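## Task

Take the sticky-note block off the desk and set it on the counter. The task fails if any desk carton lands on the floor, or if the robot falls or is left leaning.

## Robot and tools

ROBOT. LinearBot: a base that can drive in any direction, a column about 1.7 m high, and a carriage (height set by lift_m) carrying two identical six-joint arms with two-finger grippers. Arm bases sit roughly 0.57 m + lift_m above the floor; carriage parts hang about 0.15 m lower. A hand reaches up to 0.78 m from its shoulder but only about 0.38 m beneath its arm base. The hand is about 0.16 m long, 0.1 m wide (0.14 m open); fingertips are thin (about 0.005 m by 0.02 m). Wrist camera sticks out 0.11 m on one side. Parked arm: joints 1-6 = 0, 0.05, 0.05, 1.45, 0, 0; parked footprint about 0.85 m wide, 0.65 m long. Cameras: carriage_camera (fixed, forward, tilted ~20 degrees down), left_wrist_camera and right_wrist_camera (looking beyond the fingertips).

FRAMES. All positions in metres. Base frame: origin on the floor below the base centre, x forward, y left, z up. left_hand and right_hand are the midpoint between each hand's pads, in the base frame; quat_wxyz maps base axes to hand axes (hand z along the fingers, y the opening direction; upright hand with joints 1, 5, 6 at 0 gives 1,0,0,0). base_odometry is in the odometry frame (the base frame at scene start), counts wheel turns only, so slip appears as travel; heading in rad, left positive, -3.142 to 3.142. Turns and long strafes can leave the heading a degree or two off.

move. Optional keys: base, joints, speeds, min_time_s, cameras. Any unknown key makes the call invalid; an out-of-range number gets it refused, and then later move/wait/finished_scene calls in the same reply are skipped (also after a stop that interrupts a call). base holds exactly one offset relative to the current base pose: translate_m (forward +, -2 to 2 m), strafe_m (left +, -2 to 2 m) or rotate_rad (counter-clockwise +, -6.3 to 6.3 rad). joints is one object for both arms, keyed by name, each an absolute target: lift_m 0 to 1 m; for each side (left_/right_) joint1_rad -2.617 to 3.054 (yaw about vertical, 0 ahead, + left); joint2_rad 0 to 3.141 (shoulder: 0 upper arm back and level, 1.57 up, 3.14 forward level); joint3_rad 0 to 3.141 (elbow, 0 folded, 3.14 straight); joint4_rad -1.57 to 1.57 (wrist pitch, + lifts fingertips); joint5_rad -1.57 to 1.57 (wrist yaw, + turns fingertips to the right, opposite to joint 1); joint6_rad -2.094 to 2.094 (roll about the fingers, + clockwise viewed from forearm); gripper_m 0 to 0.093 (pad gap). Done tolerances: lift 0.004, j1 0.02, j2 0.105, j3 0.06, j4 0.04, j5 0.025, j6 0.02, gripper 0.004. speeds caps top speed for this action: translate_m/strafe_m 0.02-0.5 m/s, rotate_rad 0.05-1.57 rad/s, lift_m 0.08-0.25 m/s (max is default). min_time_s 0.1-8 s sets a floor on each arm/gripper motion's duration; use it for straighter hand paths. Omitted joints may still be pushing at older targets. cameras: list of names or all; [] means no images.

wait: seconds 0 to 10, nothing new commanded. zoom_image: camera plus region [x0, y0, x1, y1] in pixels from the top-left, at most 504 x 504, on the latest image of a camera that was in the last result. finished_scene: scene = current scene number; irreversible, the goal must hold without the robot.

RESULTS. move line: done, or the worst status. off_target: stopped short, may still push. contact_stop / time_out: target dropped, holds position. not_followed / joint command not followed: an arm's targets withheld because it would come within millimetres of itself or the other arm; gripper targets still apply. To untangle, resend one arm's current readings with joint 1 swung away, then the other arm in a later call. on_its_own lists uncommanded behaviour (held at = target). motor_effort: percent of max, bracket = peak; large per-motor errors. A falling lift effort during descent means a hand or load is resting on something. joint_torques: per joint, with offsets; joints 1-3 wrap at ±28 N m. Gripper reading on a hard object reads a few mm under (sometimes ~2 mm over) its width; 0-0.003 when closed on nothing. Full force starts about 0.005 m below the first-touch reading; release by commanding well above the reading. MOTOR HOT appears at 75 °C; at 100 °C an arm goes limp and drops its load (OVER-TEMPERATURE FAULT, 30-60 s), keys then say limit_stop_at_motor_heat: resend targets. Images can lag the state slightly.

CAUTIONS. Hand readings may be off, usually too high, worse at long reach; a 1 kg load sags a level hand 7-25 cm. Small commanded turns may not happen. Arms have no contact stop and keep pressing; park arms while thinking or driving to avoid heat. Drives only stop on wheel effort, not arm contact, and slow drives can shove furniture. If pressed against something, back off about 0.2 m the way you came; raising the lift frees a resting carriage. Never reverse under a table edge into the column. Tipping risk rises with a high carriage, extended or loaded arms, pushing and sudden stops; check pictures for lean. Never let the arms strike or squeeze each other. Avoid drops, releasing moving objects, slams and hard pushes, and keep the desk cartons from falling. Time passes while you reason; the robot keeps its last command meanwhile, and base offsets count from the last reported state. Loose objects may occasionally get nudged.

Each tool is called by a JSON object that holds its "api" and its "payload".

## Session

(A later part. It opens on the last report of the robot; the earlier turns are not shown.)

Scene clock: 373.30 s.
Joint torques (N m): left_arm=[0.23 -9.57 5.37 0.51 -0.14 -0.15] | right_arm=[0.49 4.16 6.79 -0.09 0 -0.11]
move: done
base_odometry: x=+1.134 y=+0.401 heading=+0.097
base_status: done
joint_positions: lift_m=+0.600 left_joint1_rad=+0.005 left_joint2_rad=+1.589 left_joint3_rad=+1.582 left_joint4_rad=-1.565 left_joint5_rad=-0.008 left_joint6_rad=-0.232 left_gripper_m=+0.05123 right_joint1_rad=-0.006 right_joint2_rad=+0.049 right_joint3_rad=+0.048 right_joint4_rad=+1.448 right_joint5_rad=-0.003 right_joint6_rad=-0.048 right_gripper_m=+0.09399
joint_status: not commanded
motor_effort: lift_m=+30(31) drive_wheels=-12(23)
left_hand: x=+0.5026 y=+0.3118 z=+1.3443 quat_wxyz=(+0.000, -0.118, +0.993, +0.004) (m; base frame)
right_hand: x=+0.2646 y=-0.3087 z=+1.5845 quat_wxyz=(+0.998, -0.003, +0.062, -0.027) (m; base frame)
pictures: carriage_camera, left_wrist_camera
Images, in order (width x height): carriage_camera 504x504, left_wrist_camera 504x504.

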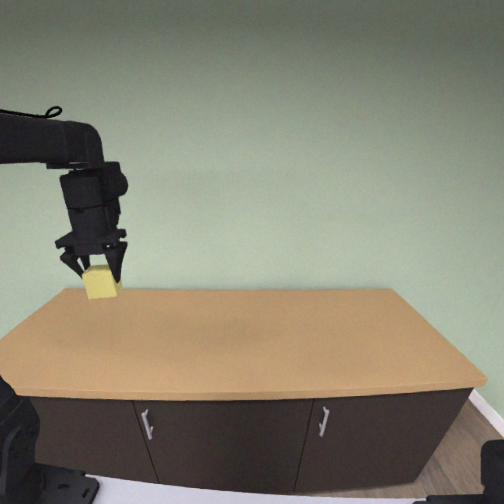

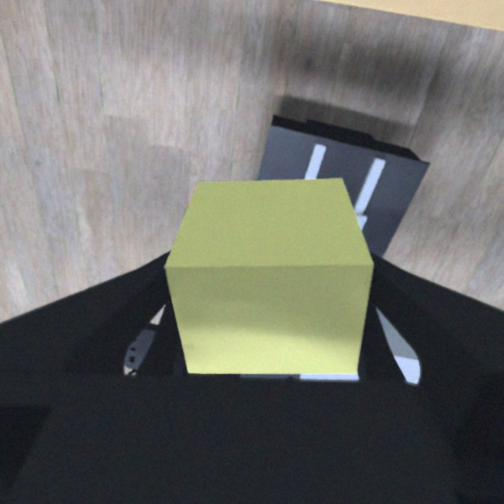

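{"api": "move", "payload": {"base": {"translate_m": 0.22}, "speeds": {"translate_m": 0.2}, "joints": {"lift_m": 0.72}, "cameras": []}}

{"api": "move", "payload": {"joints": {"left_joint2_rad": 2.88, "left_joint3_rad": 1.892, "left_joint4_rad": -0.58, "left_joint6_rad": 0}, "min_time_s": 2.5, "cameras": ["carriage_camera", "left_wrist_camera"]}}

Scene clock: 395.10 s.
Joint torques (N m): left_arm=[0.32 -8.54 6.06 0.54 -0.13 -0.15] | right_arm=[0.47 4.19 6.74 -0.1 0 -0.12]
move: done
base_odometry: x=+1.353 y=+0.422 heading=+0.098
base_status: done
joint_positions: lift_m=+0.720 left_joint1_rad=+0.003 left_joint2_rad=+1.579 left_joint3_rad=+1.575 left_joint4_rad=-1.569 left_joint5_rad=-0.008 left_joint6_rad=-0.232 left_gripper_m=+0.05123 right_joint1_rad=-0.006 right_joint2_rad=+0.048 right_joint3_rad=+0.048 right_joint4_rad=+1.448 right_joint5_rad=-0.003 right_joint6_rad=-0.048 right_gripper_m=+0.09399
joint_status: all done
motor_effort: lift_m=+30(38) drive_wheels=-9(16)
left_hand: x=+0.4998 y=+0.3113 z=+1.4651 quat_wxyz=(+0.000, -0.117, +0.993, +0.004) (m; base frame)
right_hand: x=+0.2644 y=-0.3087 z=+1.7045 quat_wxyz=(+0.998, -0.003, +0.062, -0.027) (m; base frame)
pictures: none
No camera images: "cameras" was empty.

Scene clock: 397.90 s.
Joint torques (N m): left_arm=[0.34 -14.99 7.2 0.62 -0.11 0.06] | right_arm=[0.49 4.19 6.76 -0.11 0.01 -0.12]
move: done
base_odometry: x=+1.353 y=+0.422 heading=+0.098
base_status: not commanded
joint_positions: lift_m=+0.720 left_joint1_rad=+0.003 left_joint2_rad=+2.864 left_joint3_rad=+1.872 left_joint4_rad=-0.592 left_joint5_rad=-0.008 left_joint6_rad=-0.009 left_gripper_m=+0.05124 right_joint1_rad=-0.006 right_joint2_rad=+0.048 right_joint3_rad=+0.048 right_joint4_rad=+1.448 right_joint5_rad=-0.003 right_joint6_rad=-0.048 right_gripper_m=+0.09399
joint_status: all done
motor_effort: lift_m=+30(31) drive_wheels=+6(11)
left_hand: x=+0.6876 y=+0.3119 z=+1.0422 quat_wxyz=(-0.007, -0.006, +1.000, +0.004) (m; base frame)
right_hand: x=+0.2644 y=-0.3087 z=+1.7045 quat_wxyz=(+0.998, -0.003, +0.062, -0.027) (m; base frame)
pictures: carriage_camera, left_wrist_camera
Images, in order (width x height): carriage_camera 504x504, left_wrist_camera 504x504.

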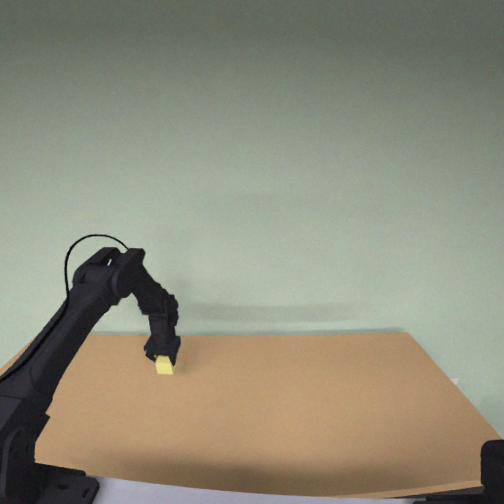

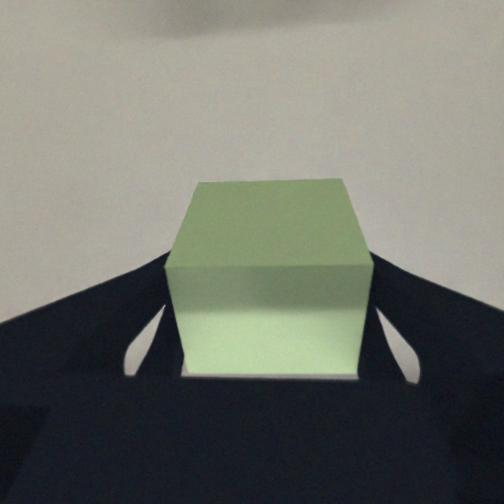

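{"api": "move", "payload": {"joints": {"lift_m": 0.65}, "speeds": {"lift_m": 0.1}, "cameras": ["carriage_camera", "left_wrist_camera"]}}

Scene clock: 403.80 s.
Joint torques (N m): left_arm=[0.17 -15.71 6.84 0.6 -0.12 0.03] | right_arm=[0.47 4.21 6.76 -0.1 0.01 -0.12]
move: done
base_odometry: x=+1.353 y=+0.422 heading=+0.098
base_status: not commanded
joint_positions: lift_m=+0.650 left_joint1_rad=+0.003 left_joint2_rad=+2.872 left_joint3_rad=+1.877 left_joint4_rad=-0.585 left_joint5_rad=-0.008 left_joint6_rad=-0.008 left_gripper_m=+0.05124 right_joint1_rad=-0.006 right_joint2_rad=+0.048 right_joint3_rad=+0.047 right_joint4_rad=+1.448 right_joint5_rad=-0.003 right_joint6_rad=-0.048 right_gripper_m=+0.09399
joint_status: all done
motor_effort: lift_m=+28(29) drive_wheels=-10(11)
left_hand: x=+0.6887 y=+0.3120 z=+0.9699 quat_wxyz=(-0.005, -0.006, +1.000, +0.004) (m; base frame)
right_hand: x=+0.2645 y=-0.3087 z=+1.6346 quat_wxyz=(+0.998, -0.003, +0.062, -0.027) (m; base frame)
pictures: carriage_camera, left_wrist_camera
Images, in order (width x height): carriage_camera 504x504, left_wrist_camera 504x504.

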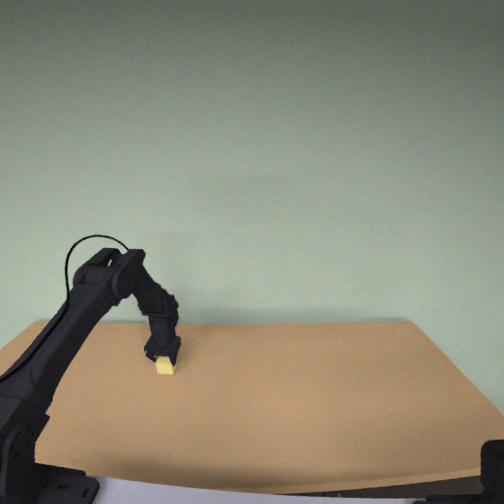

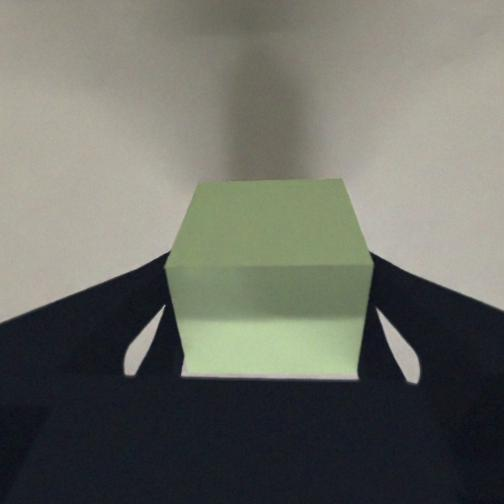

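{"api": "move", "payload": {"joints": {"lift_m": 0.62}, "speeds": {"lift_m": 0.08}, "cameras": ["left_wrist_camera"]}}

Scene clock: 408.13 s.
Joint torques (N m): left_arm=[0.34 -15.94 6.5 0.56 -0.12 0.04] | right_arm=[0.46 4.27 6.75 -0.1 0.01 -0.12]
move: done
base_odometry: x=+1.353 y=+0.422 heading=+0.098
base_status: not commanded
joint_positions: lift_m=+0.620 left_joint1_rad=+0.003 left_joint2_rad=+2.872 left_joint3_rad=+1.880 left_joint4_rad=-0.580 left_joint5_rad=-0.008 left_joint6_rad=-0.008 left_gripper_m=+0.05124 right_joint1_rad=-0.006 right_joint2_rad=+0.048 right_joint3_rad=+0.047 right_joint4_rad=+1.448 right_joint5_rad=-0.003 right_joint6_rad=-0.048 right_gripper_m=+0.09399
joint_status: all done
motor_effort: lift_m=+27(29) drive_wheels=+8(11)
left_hand: x=+0.6909 y=+0.3120 z=+0.9401 quat_wxyz=(-0.001, -0.006, +1.000, +0.004) (m; base frame)
right_hand: x=+0.2645 y=-0.3087 z=+1.6047 quat_wxyz=(+0.998, -0.003, +0.062, -0.027) (m; base frame)
pictures: left_wrist_camera
Images, in order (width x height): left_wrist_camera 504x504.

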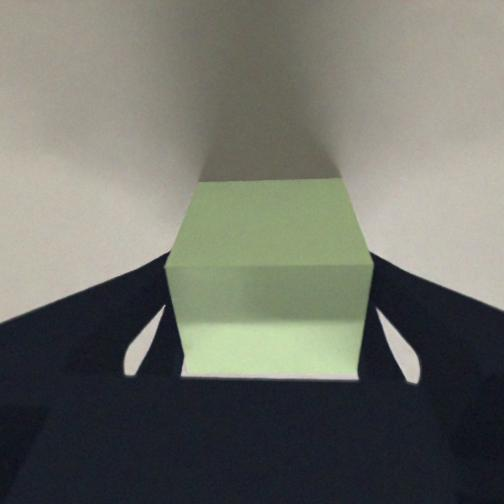

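{"api": "move", "payload": {"joints": {"lift_m": 0.61}, "speeds": {"lift_m": 0.08}, "cameras": ["left_wrist_camera"]}}

Scene clock: 411.57 s.
Joint torques (N m): left_arm=[0.35 -14.42 5.7 1 -0.12 0.05] | right_arm=[0.49 4.19 6.76 -0.1 0.01 -0.12]
move: done
base_odometry: x=+1.353 y=+0.422 heading=+0.098
base_status: not commanded
joint_positions: lift_m=+0.610 left_joint1_rad=+0.003 left_joint2_rad=+2.857 left_joint3_rad=+1.888 left_joint4_rad=-0.616 left_joint5_rad=-0.008 left_joint6_rad=-0.008 left_gripper_m=+0.05124 right_joint1_rad=-0.006 right_joint2_rad=+0.048 right_joint3_rad=+0.047 right_joint4_rad=+1.448 right_joint5_rad=-0.003 right_joint6_rad=-0.048 right_gripper_m=+0.09399
joint_status: all done
motor_effort: lift_m=+25(26) drive_wheels=+5(11)
left_hand: x=+0.6909 y=+0.3120 z=+0.9388 quat_wxyz=(-0.007, -0.006, +1.000, +0.004) (m; base frame)
right_hand: x=+0.2645 y=-0.3087 z=+1.5949 quat_wxyz=(+0.998, -0.003, +0.062, -0.027) (m; base frame)
pictures: left_wrist_camera
Images, in order (width x height): left_wrist_camera 504x504.

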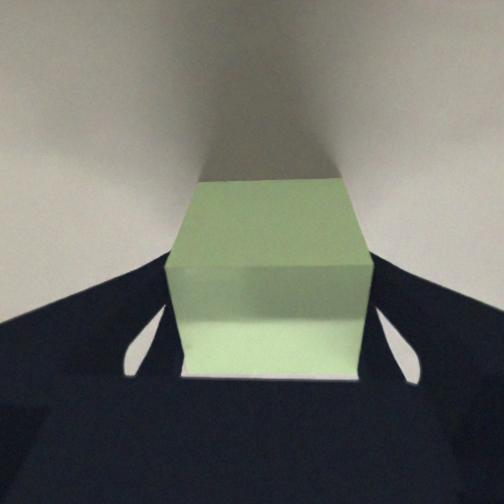

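{"api": "move", "payload": {"joints": {"lift_m": 0.617}, "speeds": {"lift_m": 0.08}, "cameras": []}}

{"api": "move", "payload": {"joints": {"left_gripper_m": 0.093}, "min_time_s": 1.5, "cameras": ["left_wrist_camera"]}}

{"api": "move", "payload": {"joints": {"lift_m": 0.75}, "cameras": ["left_wrist_camera", "carriage_camera"]}}

Scene clock: 418.27 s.
Joint torques (N m): left_arm=[0.35 -15.12 5.71 0.7 -0.13 0.04] | right_arm=[0.49 4.19 6.79 -0.11 0.01 -0.12]
move: done
base_odometry: x=+1.353 y=+0.422 heading=+0.098
base_status: not commanded
joint_positions: lift_m=+0.617 left_joint1_rad=+0.003 left_joint2_rad=+2.863 left_joint3_rad=+1.888 left_joint4_rad=-0.592 left_joint5_rad=-0.008 left_joint6_rad=-0.008 left_gripper_m=+0.05124 right_joint1_rad=-0.006 right_joint2_rad=+0.048 right_joint3_rad=+0.047 right_joint4_rad=+1.448 right_joint5_rad=-0.003 right_joint6_rad=-0.048 right_gripper_m=+0.09399
joint_status: all done
motor_effort: lift_m=+31(36) drive_wheels=+6(12)
left_hand: x=+0.6947 y=+0.3120 z=+0.9425 quat_wxyz=(+0.002, -0.006, +1.000, +0.004) (m; base frame)
right_hand: x=+0.2645 y=-0.3087 z=+1.6013 quat_wxyz=(+0.998, -0.003, +0.062, -0.027) (m; base frame)
pictures: none
No camera images: "cameras" was empty.

Scene clock: 420.07 s.
Joint torques (N m): left_arm=[0.34 -15.06 5.72 0.71 -0.11 0.03] | right_arm=[0.47 4.23 6.76 -0.1 0.01 -0.12]
move: done
base_odometry: x=+1.353 y=+0.422 heading=+0.098
base_status: not commanded
joint_positions: lift_m=+0.617 left_joint1_rad=+0.003 left_joint2_rad=+2.863 left_joint3_rad=+1.888 left_joint4_rad=-0.590 left_joint5_rad=-0.008 left_joint6_rad=-0.008 left_gripper_m=+0.09294 right_joint1_rad=-0.006 right_joint2_rad=+0.048 right_joint3_rad=+0.047 right_joint4_rad=+1.448 right_joint5_rad=-0.003 right_joint6_rad=-0.048 right_gripper_m=+0.09399
joint_status: all done
motor_effort: lift_m=+31(32) drive_wheels=+7(12)
left_hand: x=+0.6952 y=+0.3120 z=+0.9425 quat_wxyz=(+0.003, -0.006, +1.000, +0.004) (m; base frame)
right_hand: x=+0.2645 y=-0.3087 z=+1.6013 quat_wxyz=(+0.998, -0.003, +0.062, -0.027) (m; base frame)
pictures: left_wrist_camera
Images, in order (width x height): left_wrist_camera 504x504.

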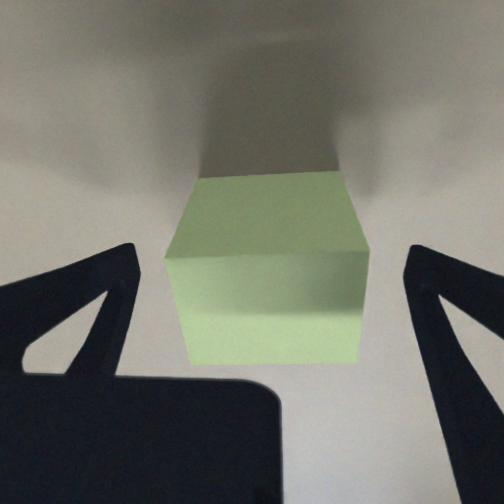

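Scene clock: 421.13 s.
Joint torques (N m): left_arm=[0.31 -15.99 5.74 0.6 -0.14 0.03] | right_arm=[0.53 4.22 6.82 -0.11 0 -0.12]
move: done
base_odometry: x=+1.353 y=+0.422 heading=+0.098
base_status: not commanded
joint_positions: lift_m=+0.750 left_joint1_rad=+0.003 left_joint2_rad=+2.873 left_joint3_rad=+1.888 left_joint4_rad=-0.582 left_joint5_rad=-0.008 left_joint6_rad=-0.008 left_gripper_m=+0.09294 right_joint1_rad=-0.006 right_joint2_rad=+0.048 right_joint3_rad=+0.047 right_joint4_rad=+1.448 right_joint5_rad=-0.003 right_joint6_rad=-0.048 right_gripper_m=+0.09399
joint_status: all done
motor_effort: lift_m=+31(37) drive_wheels=+7(11)
left_hand: x=+0.6938 y=+0.3120 z=+1.0712 quat_wxyz=(+0.002, -0.006, +1.000, +0.004) (m; base frame)
right_hand: x=+0.2645 y=-0.3087 z=+1.7344 quat_wxyz=(+0.998, -0.003, +0.062, -0.027) (m; base frame)
pictures: carriage_camera, left_wrist_camera
Images, in order (width x height): carriage_camera 504x504, left_wrist_camera 504x504.

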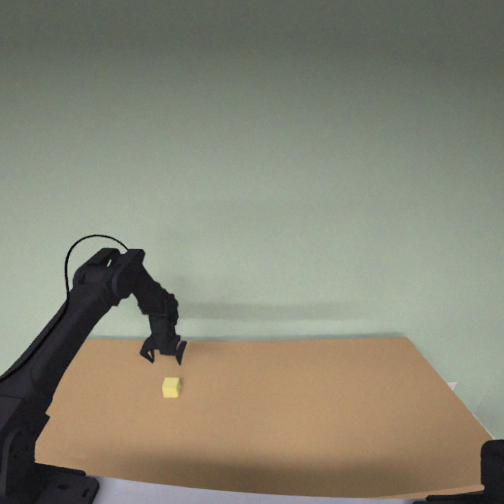

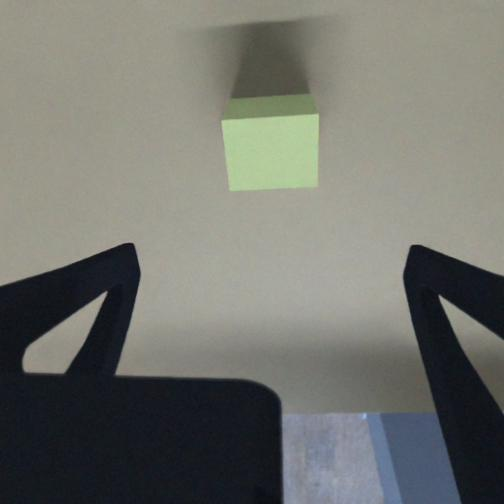

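{"api": "move", "payload": {"joints": {"left_joint2_rad": 1.57, "left_joint3_rad": 1.57, "left_joint4_rad": -1.5}, "min_time_s": 2, "cameras": []}}

{"api": "move", "payload": {"base": {"translate_m": -0.5}, "joints": {"left_joint2_rad": 0.05, "left_joint3_rad": 0.05, "left_joint4_rad": 1.45, "lift_m": 0.9}, "min_time_s": 2, "cameras": ["carriage_camera"]}}

{"api": "move", "payload": {"joints": {"lift_m": 0.5}, "cameras": ["carriage_camera"]}}

{"api": "move", "payload": {"base": {"translate_m": -0.8}, "cameras": ["carriage_camera"]}}

{"api": "move", "payload": {"joints": {"lift_m": 0.9}, "cameras": ["carriage_camera"]}}

Scene clock: 448.57 s.
Joint torques (N m): left_arm=[0.38 -9.29 5.41 0.58 -0.1 0.06] | right_arm=[0.49 4.21 6.8 -0.1 0 -0.13]
move: done
base_odometry: x=+1.353 y=+0.422 heading=+0.098
base_status: not commanded
joint_positions: lift_m=+0.750 left_joint1_rad=+0.003 left_joint2_rad=+1.585 left_joint3_rad=+1.584 left_joint4_rad=-1.484 left_joint5_rad=-0.008 left_joint6_rad=-0.008 left_gripper_m=+0.09294 right_joint1_rad=-0.006 right_joint2_rad=+0.048 right_joint3_rad=+0.047 right_joint4_rad=+1.448 right_joint5_rad=-0.003 right_joint6_rad=-0.048 right_gripper_m=+0.09399
joint_status: all done
motor_effort: lift_m=+31(31) drive_wheels=-10(12)
left_hand: x=+0.5227 y=+0.3114 z=+1.4965 quat_wxyz=(+0.043, -0.006, +0.999, +0.004) (m; base frame)
right_hand: x=+0.2645 y=-0.3087 z=+1.7344 quat_wxyz=(+0.998, -0.003, +0.062, -0.027) (m; base frame)
pictures: none
No camera images: "cameras" was empty.

Scene clock: 451.80 s.
Joint torques (N m): left_arm=[0.43 3.58 4.53 -0.13 -0.12 0.05] | right_arm=[0.44 4.19 6.79 -0.13 0.01 -0.12]
move: done
base_odometry: x=+0.855 y=+0.373 heading=+0.099
base_status: done
joint_positions: lift_m=+0.900 left_joint1_rad=+0.003 left_joint2_rad=+0.058 left_joint3_rad=+0.065 left_joint4_rad=+1.441 left_joint5_rad=-0.008 left_joint6_rad=-0.008 left_gripper_m=+0.09294 right_joint1_rad=-0.006 right_joint2_rad=+0.048 right_joint3_rad=+0.047 right_joint4_rad=+1.451 right_joint5_rad=-0.003 right_joint6_rad=-0.048 right_gripper_m=+0.09399
joint_status: all done
motor_effort: lift_m=+31(38) drive_wheels=-9(20)
left_hand: x=+0.2641 y=+0.3105 z=+1.8889 quat_wxyz=(+0.998, -0.004, +0.062, -0.002) (m; base frame)
right_hand: x=+0.2639 y=-0.3087 z=+1.8845 quat_wxyz=(+0.998, -0.003, +0.061, -0.027) (m; base frame)
pictures: carriage_camera
Images, in order (width x height): carriage_camera 504x504.

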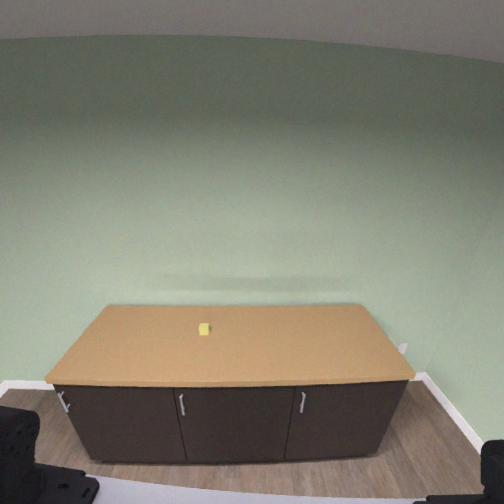

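Scene clock: 453.93 s.
Joint torques (N m): left_arm=[0.4 3.78 5.2 -0.12 -0.11 0.04] | right_arm=[0.46 4.23 6.82 -0.14 0.01 -0.12]
move: done
base_odometry: x=+0.855 y=+0.373 heading=+0.099
base_status: not commanded
joint_positions: lift_m=+0.500 left_joint1_rad=+0.003 left_joint2_rad=+0.056 left_joint3_rad=+0.057 left_joint4_rad=+1.442 left_joint5_rad=-0.008 left_joint6_rad=-0.008 left_gripper_m=+0.09294 right_joint1_rad=-0.006 right_joint2_rad=+0.048 right_joint3_rad=+0.047 right_joint4_rad=+1.451 right_joint5_rad=-0.003 right_joint6_rad=-0.048 right_gripper_m=+0.09399
joint_status: all done
motor_effort: lift_m=+27(28) drive_wheels=-10(11)
left_hand: x=+0.2654 y=+0.3105 z=+1.4872 quat_wxyz=(+0.998, -0.004, +0.064, -0.002) (m; base frame)
right_hand: x=+0.2639 y=-0.3087 z=+1.4848 quat_wxyz=(+0.998, -0.003, +0.061, -0.027) (m; base frame)
pictures: carriage_camera
Images, in order (width x height): carriage_camera 504x504.

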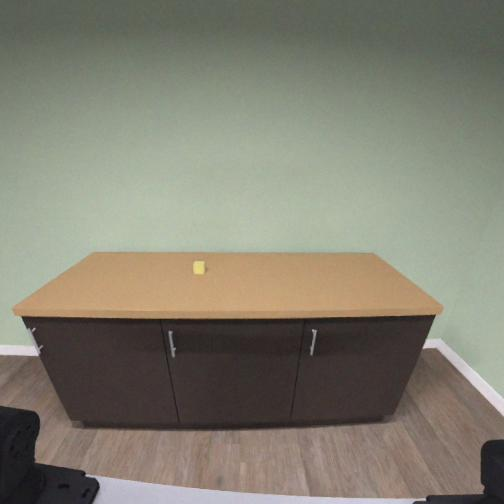

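Scene clock: 457.80 s.
Joint torques (N m): left_arm=[0.39 3.82 5.11 -0.18 -0.11 0.04] | right_arm=[0.46 4.23 6.83 -0.14 0.01 -0.12]
move: done
base_odometry: x=+0.059 y=+0.293 heading=+0.100
base_status: done
joint_positions: lift_m=+0.500 left_joint1_rad=+0.003 left_joint2_rad=+0.056 left_joint3_rad=+0.057 left_joint4_rad=+1.446 left_joint5_rad=-0.008 left_joint6_rad=-0.008 left_gripper_m=+0.09294 right_joint1_rad=-0.006 right_joint2_rad=+0.048 right_joint3_rad=+0.047 right_joint4_rad=+1.451 right_joint5_rad=-0.003 right_joint6_rad=-0.048 right_gripper_m=+0.09399
joint_status: not commanded
motor_effort: lift_m=+27(28) drive_wheels=-10(19)
left_hand: x=+0.2644 y=+0.3105 z=+1.4873 quat_wxyz=(+0.998, -0.004, +0.062, -0.002) (m; base frame)
right_hand: x=+0.2639 y=-0.3087 z=+1.4848 quat_wxyz=(+0.998, -0.003, +0.061, -0.027) (m; base frame)
pictures: carriage_camera
Images, in order (width x height): carriage_camera 504x504.

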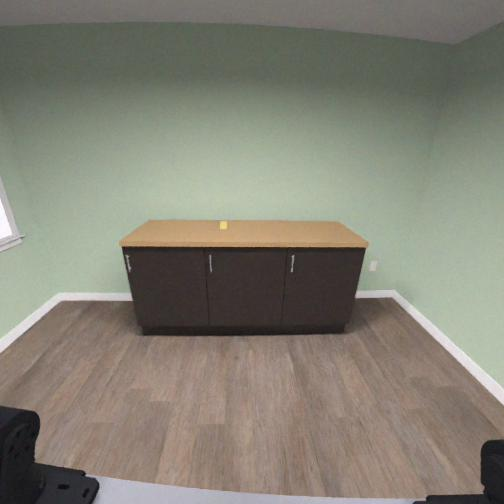

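Scene clock: 459.93 s.
Joint torques (N m): left_arm=[0.42 3.82 5.16 -0.18 -0.12 0.03] | right_arm=[0.47 4.19 6.8 -0.13 0.01 -0.12]
move: done
base_odometry: x=+0.059 y=+0.293 heading=+0.100
base_status: not commanded
joint_positions: lift_m=+0.900 left_joint1_rad=+0.003 left_joint2_rad=+0.055 left_joint3_rad=+0.057 left_joint4_rad=+1.446 left_joint5_rad=-0.008 left_joint6_rad=-0.008 left_gripper_m=+0.09294 right_joint1_rad=-0.006 right_joint2_rad=+0.048 right_joint3_rad=+0.047 right_joint4_rad=+1.451 right_joint5_rad=-0.003 right_joint6_rad=-0.048 right_gripper_m=+0.09399
joint_status: all done
motor_effort: lift_m=+31(39) drive_wheels=-10(11)
left_hand: x=+0.2642 y=+0.3105 z=+1.8870 quat_wxyz=(+0.998, -0.004, +0.061, -0.002) (m; base frame)
right_hand: x=+0.2639 y=-0.3087 z=+1.8845 quat_wxyz=(+0.998, -0.003, +0.061, -0.027) (m; base frame)
pictures: carriage_camera
Images, in order (width x height): carriage_camera 504x504.

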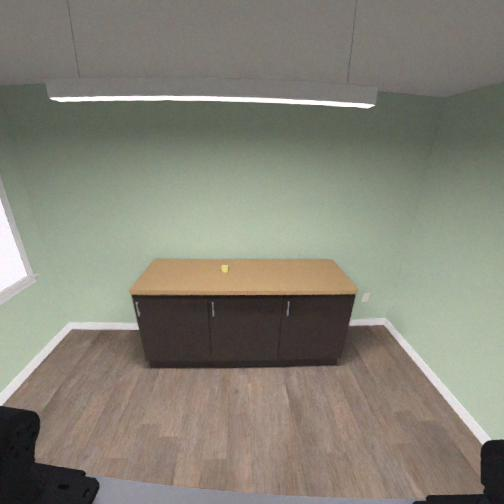

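{"api": "finished_scene", "payload": {"scene": 1}}

The scene is finished: the task was done.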